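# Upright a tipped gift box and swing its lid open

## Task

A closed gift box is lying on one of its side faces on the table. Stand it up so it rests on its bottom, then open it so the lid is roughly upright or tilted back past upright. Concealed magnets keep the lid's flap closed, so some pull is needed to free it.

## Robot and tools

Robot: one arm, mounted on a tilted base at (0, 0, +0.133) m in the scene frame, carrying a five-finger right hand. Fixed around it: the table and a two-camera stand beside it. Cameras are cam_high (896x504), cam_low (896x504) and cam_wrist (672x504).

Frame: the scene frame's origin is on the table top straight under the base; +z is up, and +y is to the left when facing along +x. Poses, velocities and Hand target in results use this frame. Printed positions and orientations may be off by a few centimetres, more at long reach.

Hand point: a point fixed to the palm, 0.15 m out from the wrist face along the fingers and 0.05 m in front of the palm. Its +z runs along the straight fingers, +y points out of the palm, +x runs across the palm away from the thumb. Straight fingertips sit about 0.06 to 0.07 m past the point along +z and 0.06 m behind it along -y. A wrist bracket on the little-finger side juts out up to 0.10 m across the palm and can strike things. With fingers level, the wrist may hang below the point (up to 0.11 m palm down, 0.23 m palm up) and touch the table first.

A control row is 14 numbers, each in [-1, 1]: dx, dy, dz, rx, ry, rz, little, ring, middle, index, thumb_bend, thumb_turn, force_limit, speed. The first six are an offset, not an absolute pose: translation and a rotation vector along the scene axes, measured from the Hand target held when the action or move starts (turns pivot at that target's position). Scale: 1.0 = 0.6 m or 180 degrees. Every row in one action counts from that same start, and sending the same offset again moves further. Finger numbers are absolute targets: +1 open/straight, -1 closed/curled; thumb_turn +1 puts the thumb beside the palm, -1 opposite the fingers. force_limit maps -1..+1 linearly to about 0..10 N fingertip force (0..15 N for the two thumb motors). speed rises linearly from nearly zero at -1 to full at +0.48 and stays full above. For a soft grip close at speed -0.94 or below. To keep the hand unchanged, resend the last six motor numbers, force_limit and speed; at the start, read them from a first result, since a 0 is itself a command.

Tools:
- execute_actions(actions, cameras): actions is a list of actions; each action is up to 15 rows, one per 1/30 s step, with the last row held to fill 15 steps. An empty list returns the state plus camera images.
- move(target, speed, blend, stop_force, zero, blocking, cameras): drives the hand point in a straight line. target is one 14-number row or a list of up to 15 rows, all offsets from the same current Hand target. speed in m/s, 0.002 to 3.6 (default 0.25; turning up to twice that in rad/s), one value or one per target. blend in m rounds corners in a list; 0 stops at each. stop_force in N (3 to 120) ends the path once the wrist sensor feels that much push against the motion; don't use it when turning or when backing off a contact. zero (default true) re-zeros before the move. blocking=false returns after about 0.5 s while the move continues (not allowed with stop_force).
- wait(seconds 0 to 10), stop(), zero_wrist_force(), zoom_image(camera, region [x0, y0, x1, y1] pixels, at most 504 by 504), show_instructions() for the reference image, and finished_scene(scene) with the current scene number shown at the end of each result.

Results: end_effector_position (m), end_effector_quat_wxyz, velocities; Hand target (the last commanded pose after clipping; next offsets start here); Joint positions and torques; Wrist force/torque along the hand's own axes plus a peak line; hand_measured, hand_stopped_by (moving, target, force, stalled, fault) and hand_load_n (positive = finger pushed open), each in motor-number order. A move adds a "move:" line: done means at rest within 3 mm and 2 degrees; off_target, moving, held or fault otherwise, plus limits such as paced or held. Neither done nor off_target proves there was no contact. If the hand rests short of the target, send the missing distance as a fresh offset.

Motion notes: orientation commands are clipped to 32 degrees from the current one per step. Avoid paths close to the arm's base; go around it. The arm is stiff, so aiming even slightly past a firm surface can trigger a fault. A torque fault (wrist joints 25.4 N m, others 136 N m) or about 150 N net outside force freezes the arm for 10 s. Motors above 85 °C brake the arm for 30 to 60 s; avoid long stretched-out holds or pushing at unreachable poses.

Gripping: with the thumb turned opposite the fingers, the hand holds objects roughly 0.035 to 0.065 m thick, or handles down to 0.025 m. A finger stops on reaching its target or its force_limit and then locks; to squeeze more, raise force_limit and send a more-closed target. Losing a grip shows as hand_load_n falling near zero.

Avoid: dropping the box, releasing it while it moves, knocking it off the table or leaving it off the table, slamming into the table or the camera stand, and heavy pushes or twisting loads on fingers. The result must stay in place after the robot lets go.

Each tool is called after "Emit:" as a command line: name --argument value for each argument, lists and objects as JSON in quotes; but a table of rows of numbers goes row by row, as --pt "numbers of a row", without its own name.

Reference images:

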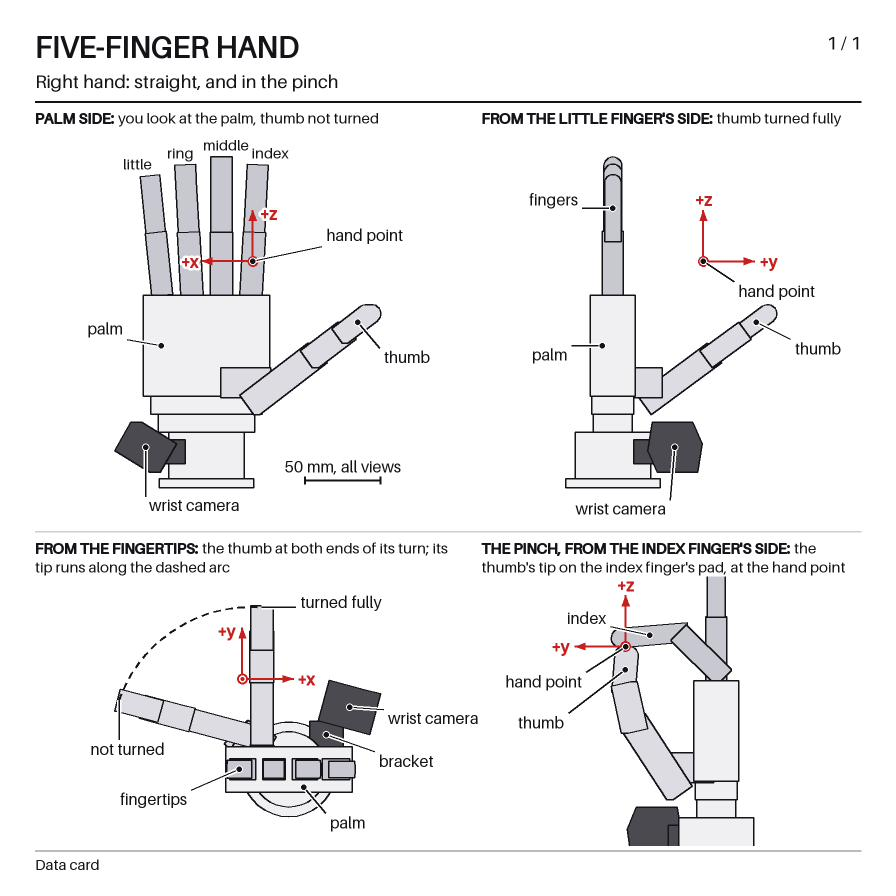

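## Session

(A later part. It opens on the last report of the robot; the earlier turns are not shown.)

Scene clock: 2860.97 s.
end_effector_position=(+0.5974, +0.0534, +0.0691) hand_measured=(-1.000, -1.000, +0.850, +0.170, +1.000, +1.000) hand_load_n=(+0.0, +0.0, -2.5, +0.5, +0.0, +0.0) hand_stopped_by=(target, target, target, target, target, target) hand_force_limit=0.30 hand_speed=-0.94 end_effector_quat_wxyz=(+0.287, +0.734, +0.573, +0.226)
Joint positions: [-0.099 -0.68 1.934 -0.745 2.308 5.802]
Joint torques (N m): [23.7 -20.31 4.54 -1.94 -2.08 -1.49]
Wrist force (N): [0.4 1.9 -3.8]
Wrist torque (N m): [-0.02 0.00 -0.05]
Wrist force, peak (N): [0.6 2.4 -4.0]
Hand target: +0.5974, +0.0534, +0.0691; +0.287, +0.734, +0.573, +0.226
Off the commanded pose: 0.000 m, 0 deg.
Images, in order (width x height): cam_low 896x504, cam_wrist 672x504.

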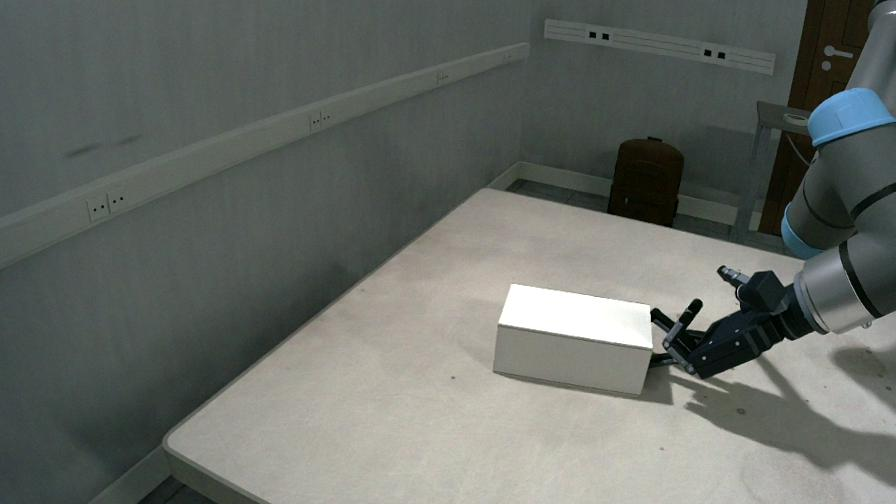

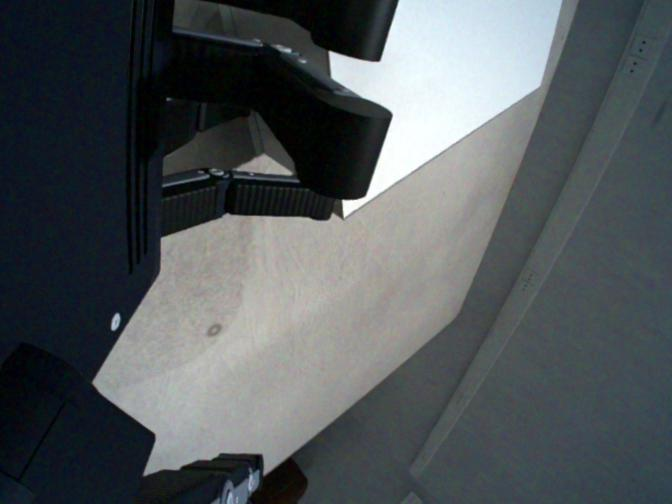

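Emit:
execute_actions --actions '[[[0,0,-0.0006,0,0,0,-1,-1,0.85,0.17,1,1,0.3,-0.94]]]'

Emit:
execute_actions --actions '[[[0,0,0,0,0,0,-1,-1,0.85,0.155,1,1,0.3,-0.95]]]' --cameras '["cam_low","cam_wrist"]'

Emit:
zoom_image --camera "cam_low" --region '[630, 300, 700, 390]'

Emit:
zoom_image --camera "cam_wrist" --region '[240, 140, 360, 260]'

Scene clock: 2865.63 s.
end_effector_position=(+0.5974, +0.0534, +0.0687) hand_measured=(-1.000, -1.000, +0.850, +0.170, +1.000, +1.000) hand_load_n=(+0.0, +0.0, -4.0, +0.0, +0.0, +0.0) hand_stopped_by=(target, target, target, target, target, target) hand_force_limit=0.30 hand_speed=-0.94 end_effector_quat_wxyz=(+0.287, +0.734, +0.573, +0.226)
Joint positions: [-0.099 -0.679 1.934 -0.746 2.307 5.802]
Joint torques (N m): [29.85 -25.16 1.04 0.45 -0.24 0.31]
Wrist force (N): [0.4 1.6 -5.7]
Wrist torque (N m): [0.06 0.00 -0.01]
Wrist force, peak (N): [0.7 3.0 -7.0]
Hand target: +0.5974, +0.0534, +0.0687; +0.287, +0.734, +0.573, +0.226
Off the commanded pose: 0.000 m, 0 deg.

Scene clock: 2866.33 s.
end_effector_position=(+0.5974, +0.0534, +0.0687) hand_measured=(-1.000, -1.000, +0.850, +0.156, +1.000, +1.000) hand_load_n=(+0.0, +0.0, -4.5, +0.5, +0.0, +0.0) hand_stopped_by=(target, target, target, target, target, target) hand_force_limit=0.30 hand_speed=-0.95 end_effector_quat_wxyz=(+0.287, +0.734, +0.573, +0.226)
Joint positions: [-0.099 -0.679 1.934 -0.745 2.307 5.802]
Joint torques (N m): [35.42 -32.69 -2.73 2.11 1.05 0.71]
Wrist force (N): [0.4 1.9 -4.4]
Wrist torque (N m): [-0.02 -0.01 -0.01]
Wrist force, peak (N): [0.5 2.8 -6.9]
Hand target: +0.5974, +0.0534, +0.0687; +0.287, +0.734, +0.573, +0.226
Off the commanded pose: 0.000 m, 0 deg.
Images, in order (width x height): cam_low 896x504, cam_wrist 672x504.

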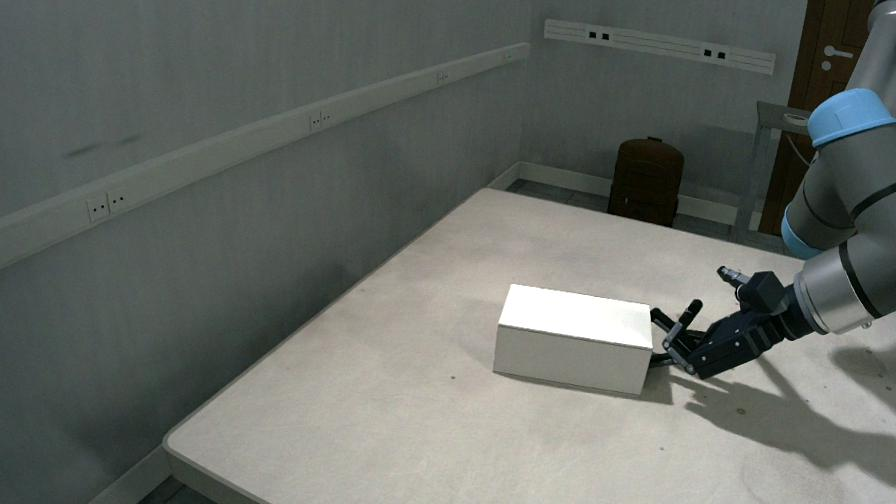

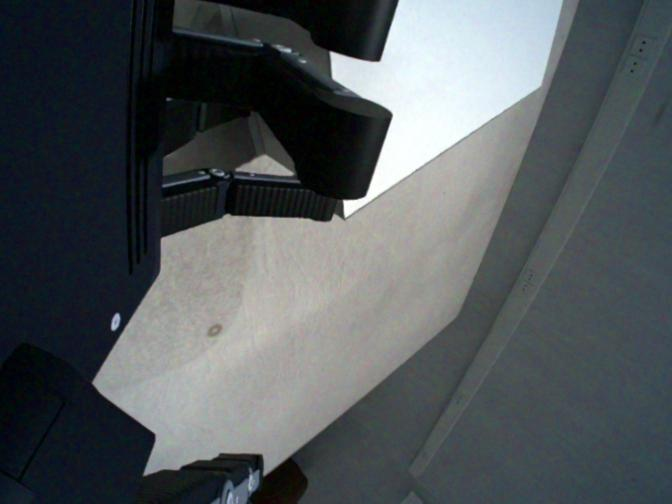

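Scaled by 5.600 from the camera's 896x504 image, which has a finer 1280x720 frame.

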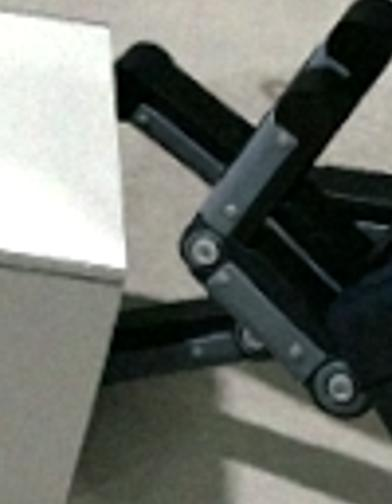

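Scaled by 4.200 from the camera's 672x504 image, which has a finer 960x720 frame.

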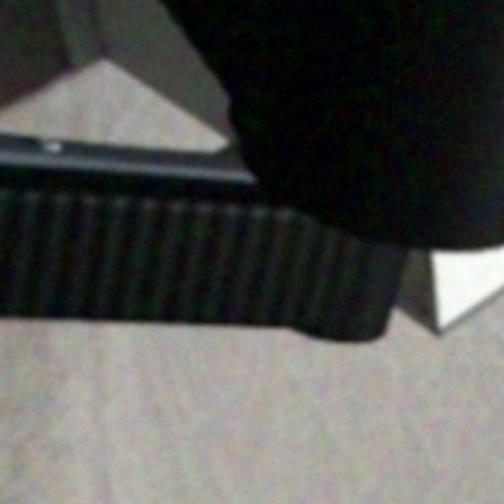

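Emit:
execute_actions --actions '[[[0,0,0,0,0,0,-1,-1,0.85,0.142,1,1,0.4,-0.95]]]' --cameras '["cam_low","cam_wrist"]'

Emit:
zoom_image --camera "cam_low" --region '[630, 300, 700, 390]'

Emit:
zoom_image --camera "cam_wrist" --region '[240, 140, 360, 260]'

Scene clock: 2870.43 s.
end_effector_position=(+0.5974, +0.0534, +0.0687) hand_measured=(-1.000, -1.000, +0.850, +0.142, +1.000, +1.000) hand_load_n=(+0.0, +0.0, -4.5, +2.0, +0.0, +0.0) hand_stopped_by=(target, target, target, target, target, target) hand_force_limit=0.40 hand_speed=-0.95 end_effector_quat_wxyz=(+0.287, +0.734, +0.573, +0.226)
Joint positions: [-0.099 -0.679 1.934 -0.745 2.307 5.802]
Joint torques (N m): [35.76 -34.95 -7.63 2.14 0.78 0.7]
Wrist force (N): [0.6 1.9 -3.5]
Wrist torque (N m): [-0.10 -0.04 0.00]
Wrist force, peak (N): [0.4 3.0 -5.8]
Hand target: +0.5974, +0.0534, +0.0687; +0.287, +0.734, +0.573, +0.226
Off the commanded pose: 0.000 m, 0 deg.
Images, in order (width x height): cam_low 896x504, cam_wrist 672x504.

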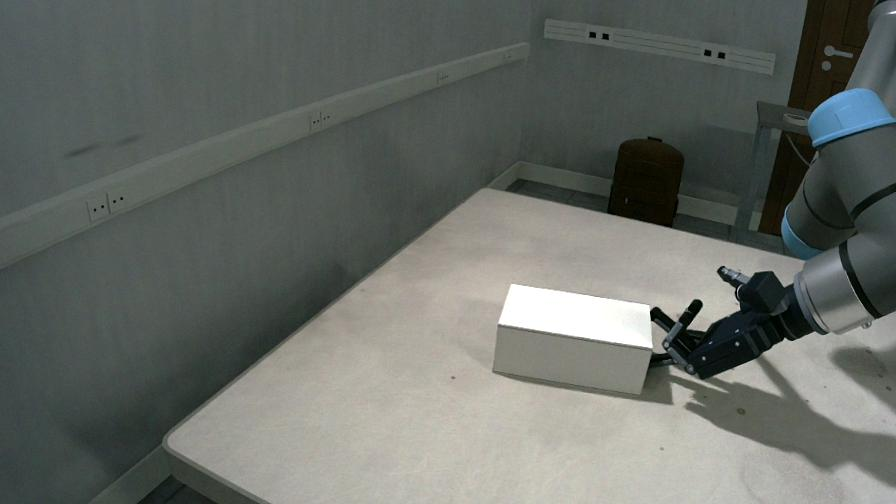

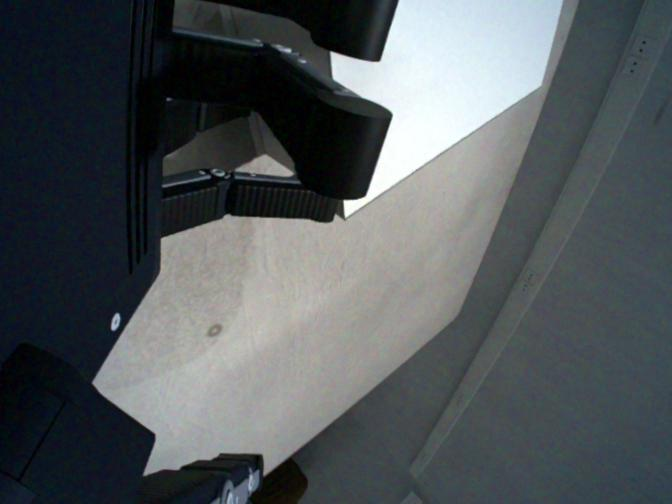

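Scaled by 5.600 from the camera's 896x504 image, which has a finer 1280x720 frame.

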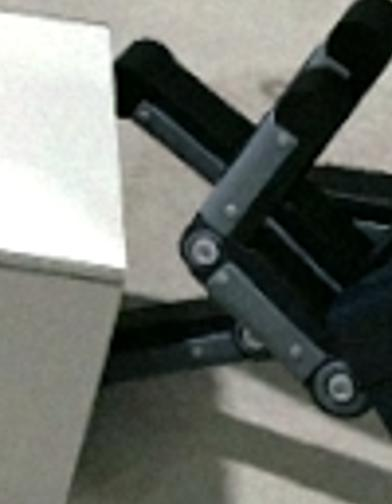

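Scaled by 4.200 from the camera's 672x504 image, which has a finer 960x720 frame.

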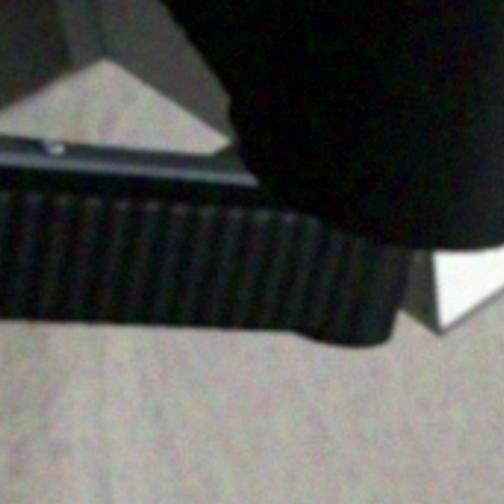

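Emit:
execute_actions --actions '[[[0,0,0,0,0,0,-1,-1,0.85,0.13,1,1,0.5,-0.95]]]' --cameras '["cam_low","cam_wrist"]'

Emit:
zoom_image --camera "cam_low" --region '[630, 300, 700, 390]'

Emit:
zoom_image --camera "cam_wrist" --region '[240, 140, 360, 260]'

Scene clock: 2877.50 s.
end_effector_position=(+0.5974, +0.0534, +0.0687) hand_measured=(-1.000, -1.000, +0.850, +0.130, +1.000, +1.000) hand_load_n=(+0.0, +0.0, -1.5, +0.0, +0.0, +0.0) hand_stopped_by=(target, target, target, target, target, target) hand_force_limit=0.50 hand_speed=-0.95 end_effector_quat_wxyz=(+0.287, +0.734, +0.573, +0.226)
Joint positions: [-0.099 -0.679 1.934 -0.745 2.307 5.802]
Joint torques (N m): [35.77 -34.37 -8.27 2.2 -1.26 0.64]
Wrist force (N): [0.8 1.2 -1.2]
Wrist torque (N m): [-0.12 -0.08 -0.05]
Wrist force, peak (N): [0.5 2.2 -3.9]
Hand target: +0.5974, +0.0534, +0.0687; +0.287, +0.734, +0.573, +0.226
Off the commanded pose: 0.000 m, 0 deg.
Images, in order (width x height): cam_low 896x504, cam_wrist 672x504.

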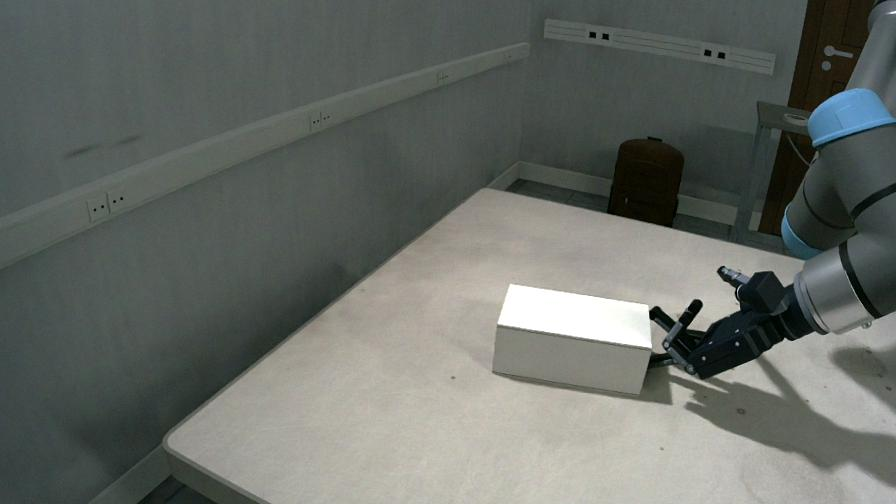

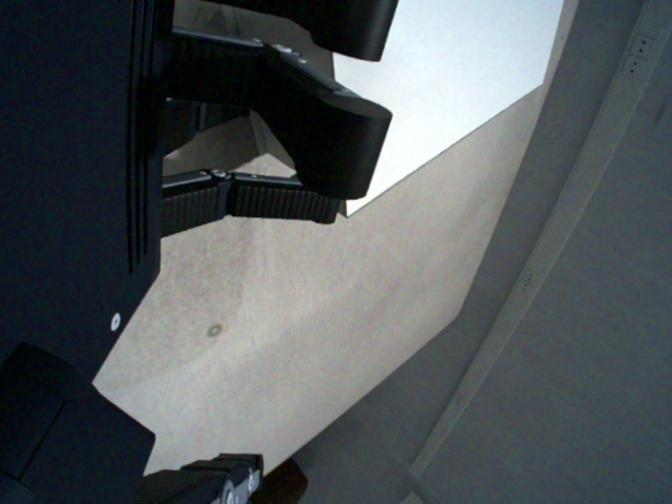

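Scaled by 5.600 from the camera's 896x504 image, which has a finer 1280x720 frame.

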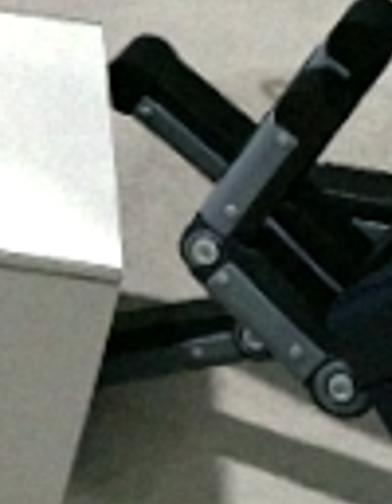

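Scaled by 4.200 from the camera's 672x504 image, which has a finer 960x720 frame.

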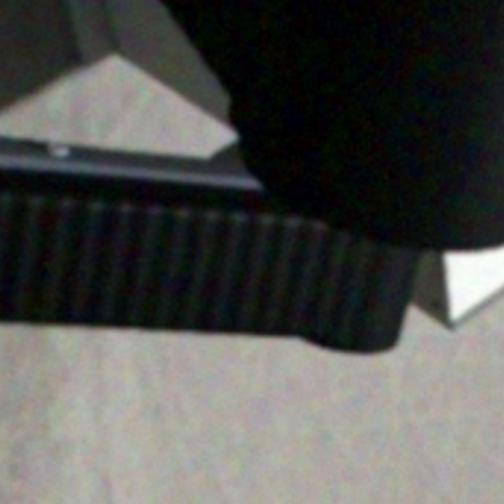

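Emit:
execute_actions --actions '[[[0,0,0,0,0,0,-1,-1,0.85,0.21,1,1,0.3,-0.9]]]'

Emit:
move --pt "-0.002 0 0.0037 0 0 0.0122 -1 -1 0.85 0.21 1 1 0.3 -0.9" --pt "0.0067 -0.001 0.0037 0 0 0.0122 -1 -1 0.85 0.21 1 1 0.3 -0.9" --speed '[0.02,0.012]'

Emit:
move --target '[0,0,-0.007,0,0,0,-1,-1,0.85,0.21,1,1,0.3,-0.9]' --speed 0.004 --stop_force 3 --cameras '["cam_low","cam_wrist"]'

Emit:
zoom_image --camera "cam_low" --region '[630, 300, 700, 390]'

Emit:
zoom_image --camera "cam_wrist" --region '[240, 140, 360, 260]'

Scene clock: 2961.63 s.
end_effector_position=(+0.5974, +0.0534, +0.0687) hand_measured=(-1.000, -1.000, +0.850, +0.210, +1.000, +1.000) hand_load_n=(+0.0, +0.0, -1.5, +0.0, +0.0, +0.0) hand_stopped_by=(target, target, target, target, target, target) hand_force_limit=0.30 hand_speed=-0.90 end_effector_quat_wxyz=(+0.287, +0.734, +0.573, +0.226)
Joint positions: [-0.099 -0.679 1.934 -0.745 2.307 5.802]
Joint torques (N m): [35.73 -34.91 -7.95 2.04 -2.21 0.55]
Wrist force (N): [0.7 0.4 -0.8]
Wrist torque (N m): [-0.14 -0.08 -0.05]
Wrist force, peak (N): [0.9 1.8 -2.0]
Hand target: +0.5974, +0.0534, +0.0687; +0.287, +0.734, +0.573, +0.226
Off the commanded pose: 0.000 m, 0 deg.

Scene clock: 2963.37 s.
end_effector_position=(+0.6015, +0.0528, +0.0709) hand_measured=(-1.000, -1.000, +0.850, +0.210, +1.000, +1.000) hand_load_n=(+0.0, +0.0, +0.0, +0.0, +0.0, +0.0) hand_stopped_by=(target, target, target, target, target, target) hand_force_limit=0.30 hand_speed=-0.90 end_effector_quat_wxyz=(+0.283, +0.723, +0.587, +0.231)
Joint positions: [-0.11 -0.696 1.938 -0.72 2.275 5.778]
Joint torques (N m): [28.04 -24.01 4.43 0.16 -2.16 -1.12]
Wrist force (N): [0.7 0.0 -0.4]
Wrist torque (N m): [-0.06 -0.08 -0.10]
Wrist force, peak (N): [0.9 1.6 -1.7]
Hand target: +0.6014, +0.0528, +0.0710; +0.283, +0.723, +0.587, +0.231
Off the commanded pose: 0.000 m, 0 deg.
move: done

Scene clock: 2964.97 s.
end_effector_position=(+0.6014, +0.0528, +0.0692) hand_measured=(-1.000, -1.000, +0.850, +0.210, +1.000, +1.000) hand_load_n=(+0.0, +0.0, -2.0, +0.0, +0.0, +0.0) hand_stopped_by=(target, target, target, target, target, target) hand_force_limit=0.30 hand_speed=-0.90 end_effector_quat_wxyz=(+0.283, +0.723, +0.587, +0.231)
Joint positions: [-0.113 -0.694 1.939 -0.725 2.273 5.776]
Joint torques (N m): [37.99 -36.86 -9.13 2.69 1 1.31]
Wrist force (N): [0.8 0.5 -3.5]
Wrist torque (N m): [0.04 -0.02 -0.05]
Wrist force, peak (N): [1.1 2.3 -5.2]
Hand target: +0.6015, +0.0528, +0.0692; +0.283, +0.723, +0.587, +0.231 (not the last commanded pose)
Off the commanded pose: 0.002 m, 0 deg.
move: contact
Images, in order (width x height): cam_low 896x504, cam_wrist 672x504.

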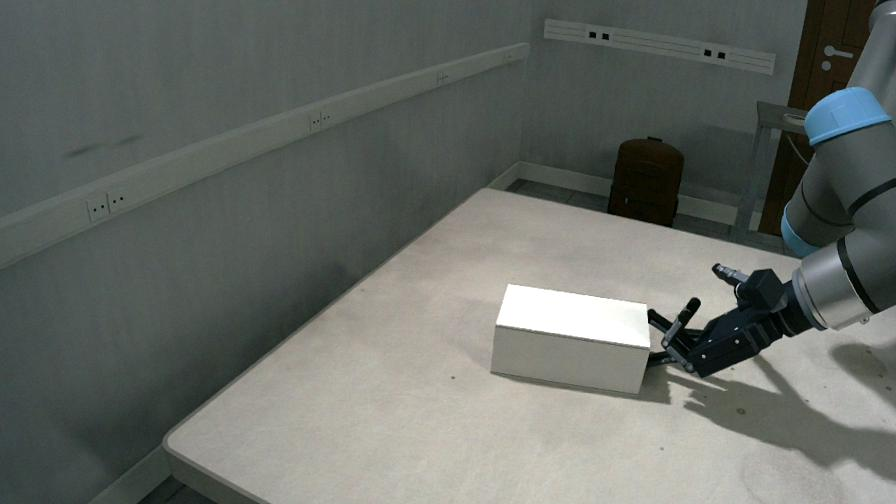

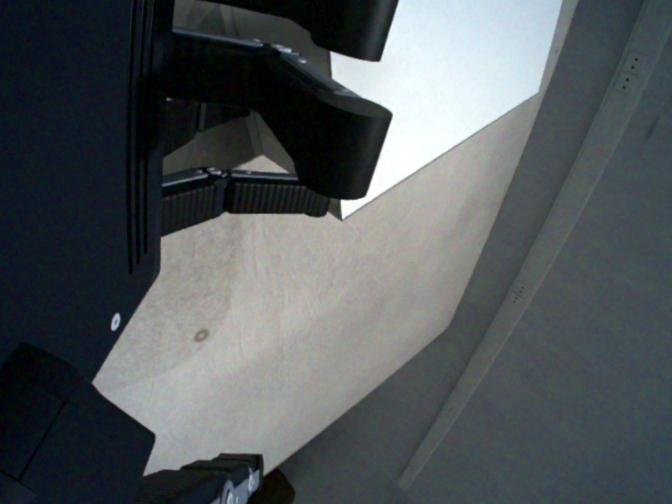

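Scaled by 5.600 from the camera's 896x504 image, which has a finer 1280x720 frame.

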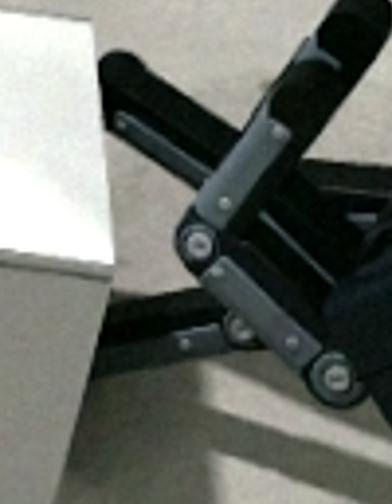

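Scaled by 4.200 from the camera's 672x504 image, which has a finer 960x720 frame.

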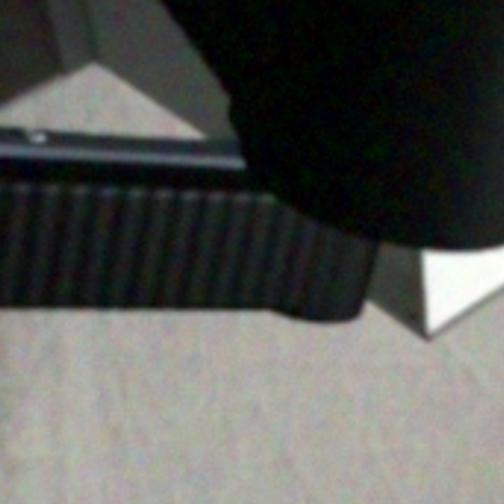

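Emit:
execute_actions --actions '[[[0,0,-0.0009,0,0,0,-1,-1,0.85,0.21,1,1,0.3,-0.94]]]'

Emit:
execute_actions --actions '[[[0,0,0,0,0,0,-1,-1,0.85,0.175,1,1,0.3,-0.94]]]'

Emit:
execute_actions --actions '[[[0,0,0,0,0,0,-1,-1,0.85,0.16,1,1,0.4,-0.95]]]' --cameras '["cam_low","cam_wrist"]'

Emit:
zoom_image --camera "cam_low" --region '[630, 300, 700, 390]'

Emit:
zoom_image --camera "cam_wrist" --region '[240, 140, 360, 260]'

Scene clock: 2973.00 s.
end_effector_position=(+0.6015, +0.0528, +0.0687) hand_measured=(-1.000, -1.000, +0.850, +0.210, +1.000, +1.000) hand_load_n=(+0.0, +0.5, -4.0, +0.0, +0.0, +0.0) hand_stopped_by=(target, target, target, target, target, target) hand_force_limit=0.30 hand_speed=-0.94 end_effector_quat_wxyz=(+0.283, +0.723, +0.586, +0.231)
Joint positions: [-0.114 -0.693 1.939 -0.726 2.272 5.775]
Joint torques (N m): [22.72 -18.43 4.8 -1.48 -1.99 -1.34]
Wrist force (N): [0.4 3.0 -5.3]
Wrist torque (N m): [-0.04 0.01 -0.03]
Wrist force, peak (N): [0.9 2.7 -6.2]
Hand target: +0.6015, +0.0528, +0.0686; +0.283, +0.723, +0.587, +0.231
Off the commanded pose: 0.000 m, 0 deg.

Scene clock: 2973.70 s.
end_effector_position=(+0.6015, +0.0528, +0.0686) hand_measured=(-1.000, -1.000, +0.850, +0.176, +1.000, +1.000) hand_load_n=(+0.0, +0.0, -4.0, +0.5, +0.0, +0.5) hand_stopped_by=(target, target, target, target, target, target) hand_force_limit=0.30 hand_speed=-0.94 end_effector_quat_wxyz=(+0.283, +0.723, +0.586, +0.231)
Joint positions: [-0.114 -0.693 1.939 -0.726 2.272 5.775]
Joint torques (N m): [22.71 -18.42 4.29 -0.57 -1.82 -1.55]
Wrist force (N): [0.6 3.2 -5.8]
Wrist torque (N m): [-0.08 -0.01 -0.04]
Wrist force, peak (N): [0.7 3.7 -5.8]
Hand target: +0.6015, +0.0528, +0.0686; +0.283, +0.723, +0.587, +0.231
Off the commanded pose: 0.000 m, 0 deg.

Scene clock: 2974.40 s.
end_effector_position=(+0.6015, +0.0528, +0.0686) hand_measured=(-1.000, -1.000, +0.850, +0.160, +1.000, +1.000) hand_load_n=(+0.0, +0.0, -4.0, +1.0, +0.0, +0.0) hand_stopped_by=(target, target, target, target, target, target) hand_force_limit=0.40 hand_speed=-0.95 end_effector_quat_wxyz=(+0.283, +0.723, +0.586, +0.231)
Joint positions: [-0.114 -0.693 1.939 -0.726 2.272 5.775]
Joint torques (N m): [23.62 -19.18 4.1 0.06 -1.74 -1.39]
Wrist force (N): [0.2 2.5 -4.8]
Wrist torque (N m): [-0.02 0.00 -0.03]
Wrist force, peak (N): [0.4 2.9 -5.8]
Hand target: +0.6015, +0.0528, +0.0686; +0.283, +0.723, +0.587, +0.231
Off the commanded pose: 0.000 m, 0 deg.
Images, in order (width x height): cam_low 896x504, cam_wrist 672x504.

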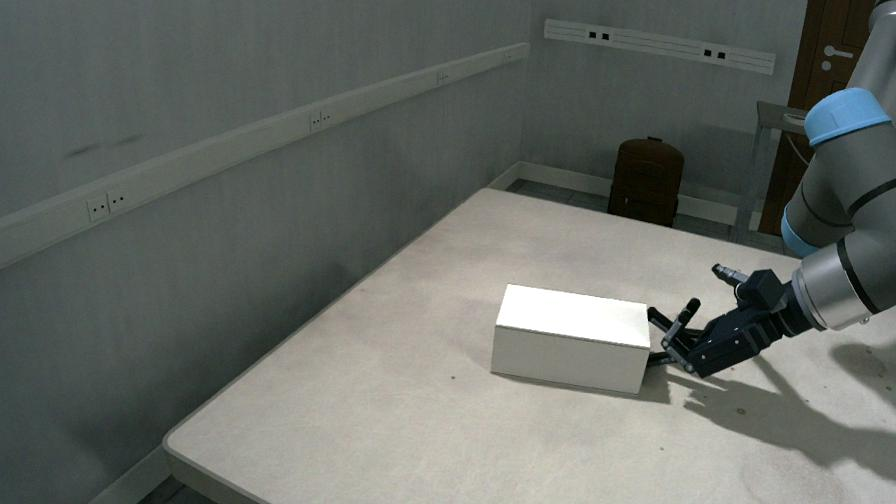

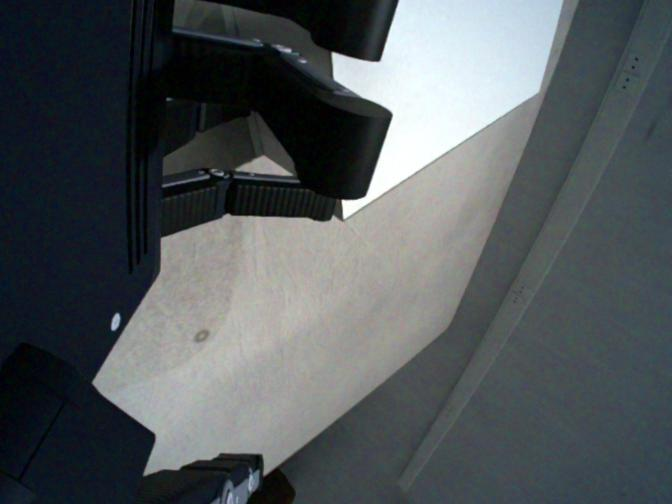

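Scaled by 5.600 from the camera's 896x504 image, which has a finer 1280x720 frame.

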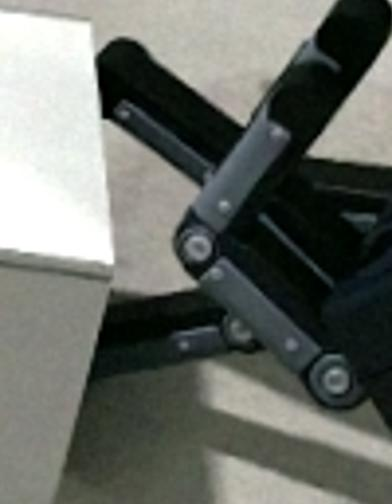

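Scaled by 4.200 from the camera's 672x504 image, which has a finer 960x720 frame.

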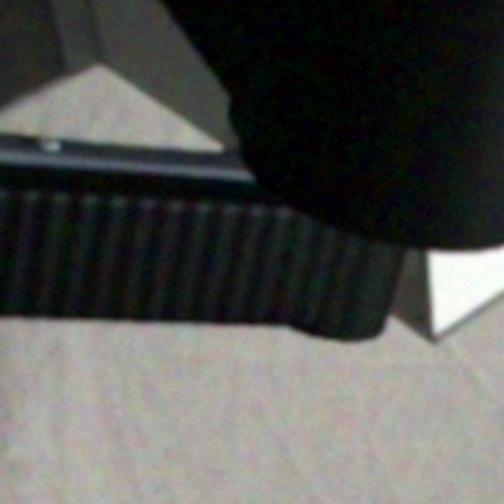

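Emit:
execute_actions --actions '[[[0,0,-0.0008,0,0,0,-1,-1,0.85,0.16,1,1,0.4,-0.95]]]'

Emit:
execute_actions --actions '[[[0,0,0,0,0,0,-1,-1,0.85,0.15,1,1,0.4,-0.95]]]'

Emit:
execute_actions --actions '[[[0,0,0,0,0,0,-1,-1,0.85,0.14,1,1,0.5,-0.95]]]' --cameras '["cam_low","cam_wrist"]'

Emit:
zoom_image --camera "cam_low" --region '[630, 300, 700, 390]'

Emit:
zoom_image --camera "cam_wrist" --region '[240, 140, 360, 260]'

Scene clock: 2981.37 s.
end_effector_position=(+0.6015, +0.0529, +0.0682) hand_measured=(-1.000, -1.000, +0.850, +0.160, +1.000, +1.000) hand_load_n=(+0.0, +0.0, -6.0, +0.5, +0.0, +0.0) hand_stopped_by=(target, target, target, target, target, target) hand_force_limit=0.40 hand_speed=-0.95 end_effector_quat_wxyz=(+0.283, +0.723, +0.587, +0.231)
Joint positions: [-0.115 -0.692 1.939 -0.728 2.271 5.774]
Joint torques (N m): [22.94 -19.19 0.37 -2.04 -0.08 0.5]
Wrist force (N): [-0.4 2.4 -10.3]
Wrist torque (N m): [0.18 0.12 -0.05]
Wrist force, peak (N): [0.1 3.9 -11.7]
Hand target: +0.6015, +0.0528, +0.0682; +0.283, +0.723, +0.587, +0.231
Off the commanded pose: 0.000 m, 0 deg.

Scene clock: 2982.07 s.
end_effector_position=(+0.6014, +0.0528, +0.0682) hand_measured=(-1.000, -1.000, +0.850, +0.150, +1.000, +1.000) hand_load_n=(+0.0, +0.0, -6.0, +1.0, +0.0, +0.0) hand_stopped_by=(target, target, target, target, target, target) hand_force_limit=0.40 hand_speed=-0.95 end_effector_quat_wxyz=(+0.283, +0.723, +0.587, +0.231)
Joint positions: [-0.115 -0.692 1.939 -0.728 2.271 5.774]
Joint torques (N m): [21.62 -19.9 -3.22 -1.7 1.28 0.74]
Wrist force (N): [0.0 2.8 -7.7]
Wrist torque (N m): [0.06 0.09 -0.01]
Wrist force, peak (N): [-0.4 3.4 -11.3]
Hand target: +0.6015, +0.0528, +0.0682; +0.283, +0.723, +0.587, +0.231
Off the commanded pose: 0.000 m, 0 deg.

Scene clock: 2982.77 s.
end_effector_position=(+0.6014, +0.0528, +0.0682) hand_measured=(-1.000, -1.000, +0.850, +0.140, +1.000, +1.000) hand_load_n=(+0.0, +0.0, -6.5, +2.0, +0.0, +0.0) hand_stopped_by=(target, target, target, target, target, target) hand_force_limit=0.50 hand_speed=-0.95 end_effector_quat_wxyz=(+0.283, +0.723, +0.587, +0.231)
Joint positions: [-0.115 -0.692 1.939 -0.728 2.271 5.774]
Joint torques (N m): [23.05 -20.27 -5.43 -1.44 1.02 0.68]
Wrist force (N): [0.4 3.3 -6.7]
Wrist torque (N m): [0.01 0.05 0.03]
Wrist force, peak (N): [0.3 3.9 -8.8]
Hand target: +0.6015, +0.0528, +0.0682; +0.283, +0.723, +0.587, +0.231
Off the commanded pose: 0.000 m, 0 deg.
Images, in order (width x height): cam_low 896x504, cam_wrist 672x504.

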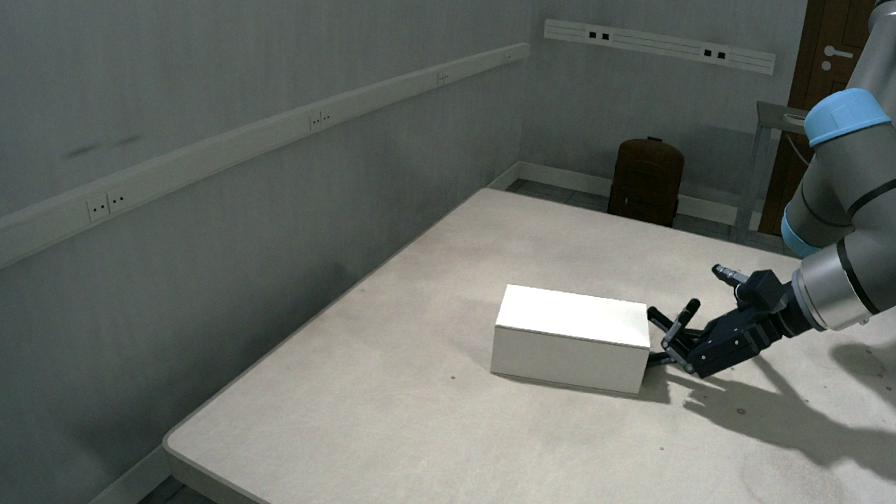

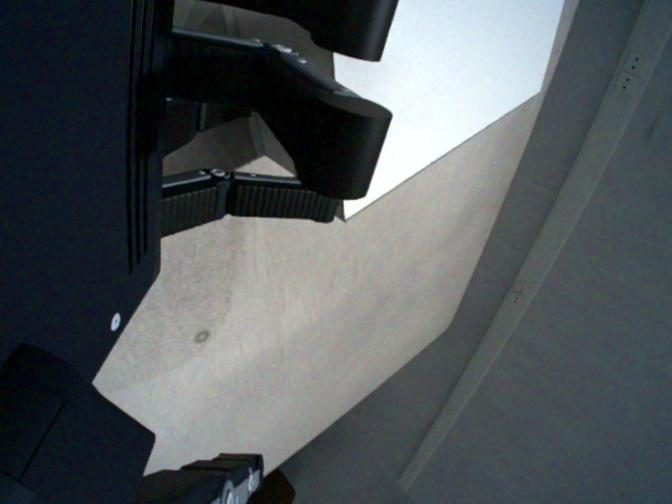

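Scaled by 5.600 from the camera's 896x504 image, which has a finer 1280x720 frame.

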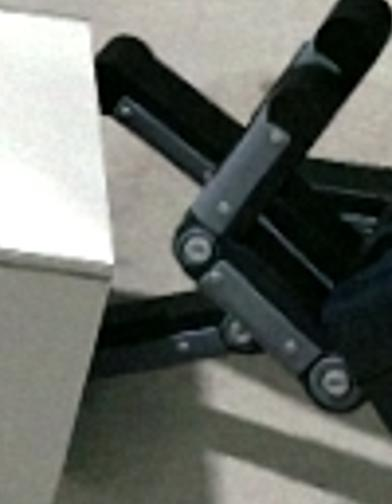

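Scaled by 4.200 from the camera's 672x504 image, which has a finer 960x720 frame.

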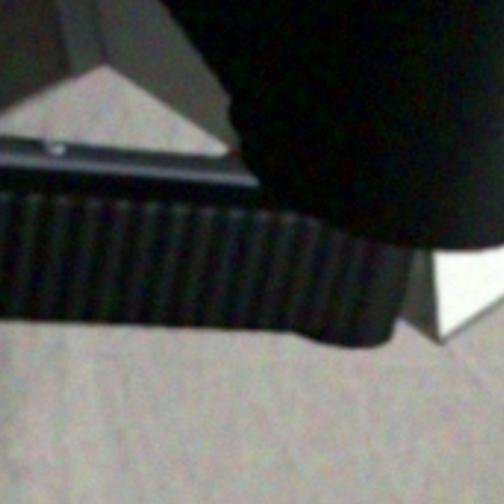

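Emit:
execute_actions --actions '[[[0,0,0,0,0,0,-1,-1,0.85,0.13,1,1,0.6,-0.95]]]'

Emit:
execute_actions --actions '[[[0,0,0,0,0,0,-1,-1,0.85,0.12,1,1,0.6,-0.95]]]' --cameras '["cam_low","cam_wrist"]'

Emit:
zoom_image --camera "cam_low" --region '[630, 300, 700, 390]'

Emit:
zoom_image --camera "cam_wrist" --region '[240, 140, 360, 260]'

Scene clock: 2988.70 s.
end_effector_position=(+0.6015, +0.0528, +0.0682) hand_measured=(-1.000, -1.000, +0.850, +0.132, +1.000, +1.000) hand_load_n=(+0.0, +0.0, -7.0, +3.0, +0.0, +0.0) hand_stopped_by=(target, target, target, target, target, target) hand_force_limit=0.60 hand_speed=-0.95 end_effector_quat_wxyz=(+0.283, +0.723, +0.586, +0.231)
Joint positions: [-0.115 -0.692 1.939 -0.728 2.271 5.774]
Joint torques (N m): [31.12 -21.2 -8.64 -0.22 -0.45 0.68]
Wrist force (N): [0.5 2.9 -5.3]
Wrist torque (N m): [-0.06 0.03 0.05]
Wrist force, peak (N): [0.5 3.7 -7.1]
Hand target: +0.6015, +0.0528, +0.0682; +0.283, +0.723, +0.587, +0.231
Off the commanded pose: 0.000 m, 0 deg.

Scene clock: 2989.40 s.
end_effector_position=(+0.6015, +0.0528, +0.0682) hand_measured=(-1.000, -1.000, +0.850, +0.120, +1.000, +1.000) hand_load_n=(+0.0, +0.0, -5.5, +0.0, +0.0, +0.0) hand_stopped_by=(target, target, target, target, target, target) hand_force_limit=0.60 hand_speed=-0.95 end_effector_quat_wxyz=(+0.283, +0.723, +0.586, +0.231)
Joint positions: [-0.115 -0.692 1.939 -0.728 2.271 5.774]
Joint torques (N m): [32.11 -21.18 -4.69 0.01 -0.6 0.69]
Wrist force (N): [0.9 4.1 -4.0]
Wrist torque (N m): [-0.17 0.00 0.01]
Wrist force, peak (N): [1.0 5.2 -4.4]
Hand target: +0.6015, +0.0528, +0.0682; +0.283, +0.723, +0.587, +0.231
Off the commanded pose: 0.000 m, 0 deg.
Images, in order (width x height): cam_low 896x504, cam_wrist 672x504.

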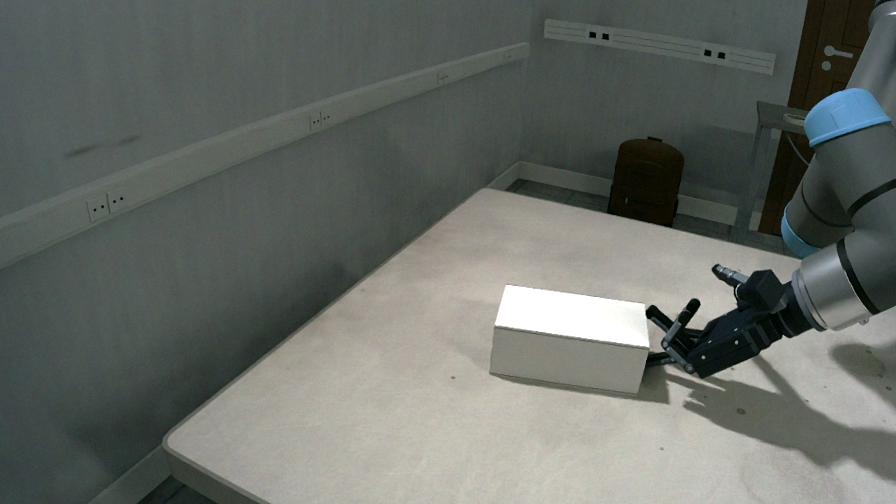

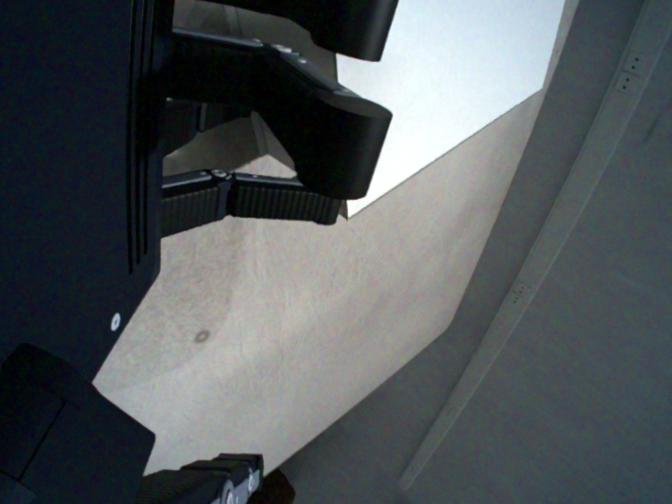

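Scaled by 5.600 from the camera's 896x504 image, which has a finer 1280x720 frame.

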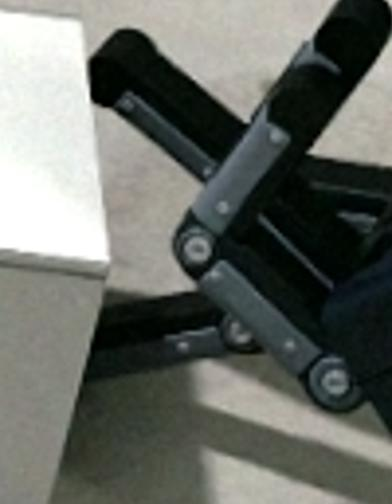

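Scaled by 4.200 from the camera's 672x504 image, which has a finer 960x720 frame.

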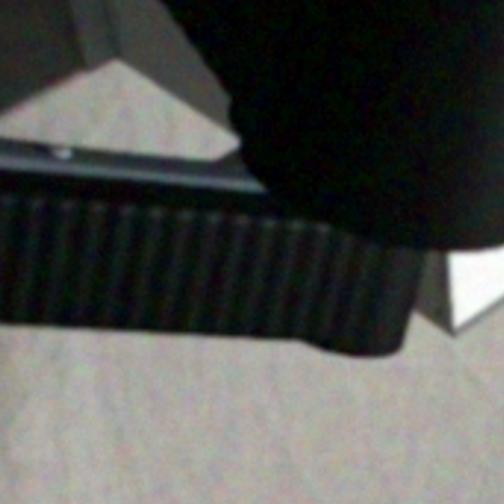

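Emit:
move --pt "-0.0167 0 0.0083 0 0 0 -1 -1 0.85 0.12 1 1 0.3 -0.8" --pt "-0.0092 -0.0007 0.0222 0.0041 0.0115 -0.0878 -1 -1 1.0 0.32 1 1 0.3 -0.8" --speed '[0.02,0.03]' --cameras '["cam_high","cam_low","cam_wrist"]'

Emit:
zoom_image --camera "cam_low" --region '[630, 300, 700, 390]'

Emit:
zoom_image --camera "cam_wrist" --region '[150, 0, 420, 250]'

Emit:
zoom_image --camera "cam_high" --region '[345, 240, 465, 320]'

Scene clock: 3060.97 s.
end_effector_position=(+0.5959, +0.0524, +0.0815) hand_measured=(-1.000, -1.000, +1.000, +0.320, +1.000, +1.000) hand_load_n=(+0.0, +0.0, +0.0, +0.0, +0.0, +0.0) hand_stopped_by=(target, target, target, target, target, target) hand_force_limit=0.30 hand_speed=-0.80 end_effector_quat_wxyz=(+0.297, +0.802, +0.485, +0.181)
Joint positions: [-0.004 -0.603 1.782 -0.649 2.551 6.026]
Joint torques (N m): [26.3 -39.81 2.44 -2.44 -2.11 -1.42]
Wrist force (N): [0.9 0.0 -0.2]
Wrist torque (N m): [-0.04 -0.10 -0.14]
Wrist force, peak (N): [1.2 5.2 -4.7]
Hand target: +0.5959, +0.0524, +0.0815; +0.297, +0.802, +0.485, +0.181
Off the commanded pose: 0.000 m, 0 deg.
move: done

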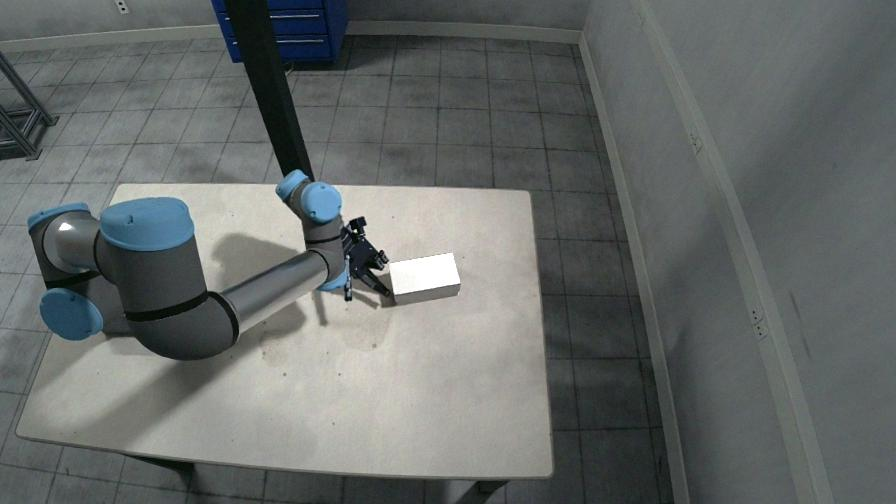

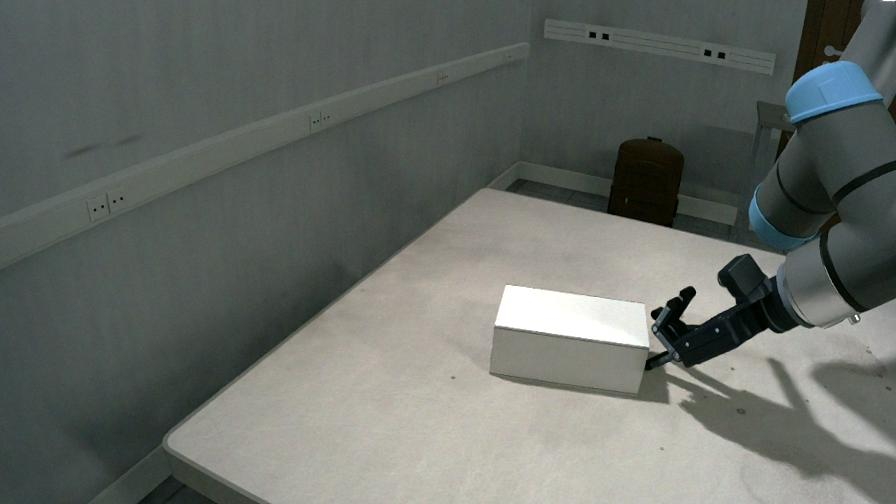

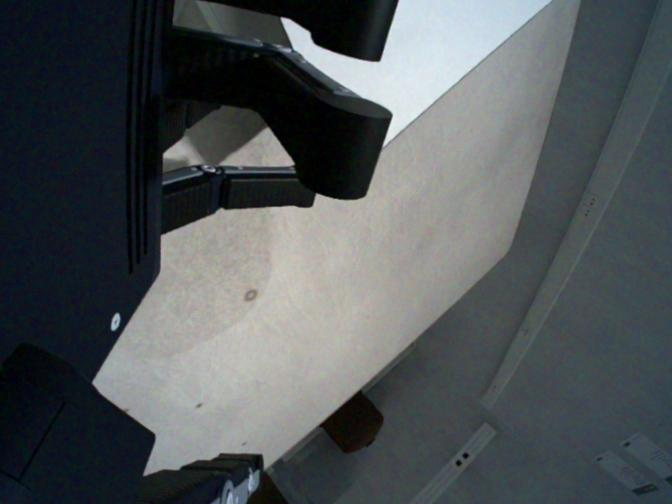

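Scaled by 5.600 from the camera's 896x504 image, which has a finer 1280x720 frame.

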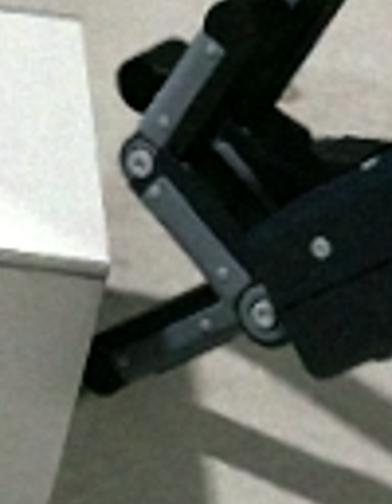

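Scaled by 1.867 from the camera's 672x504 image, which has a finer 960x720 frame.

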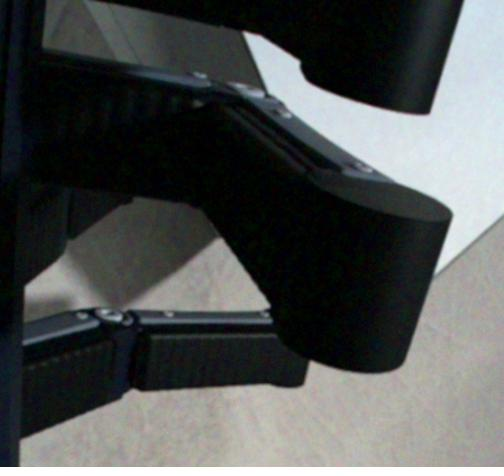

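Scaled by 4.200 from the camera's 896x504 image, which has a finer 1280x720 frame.

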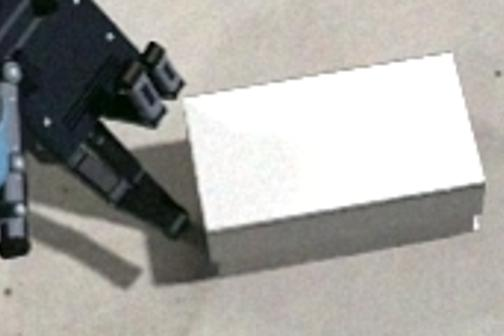

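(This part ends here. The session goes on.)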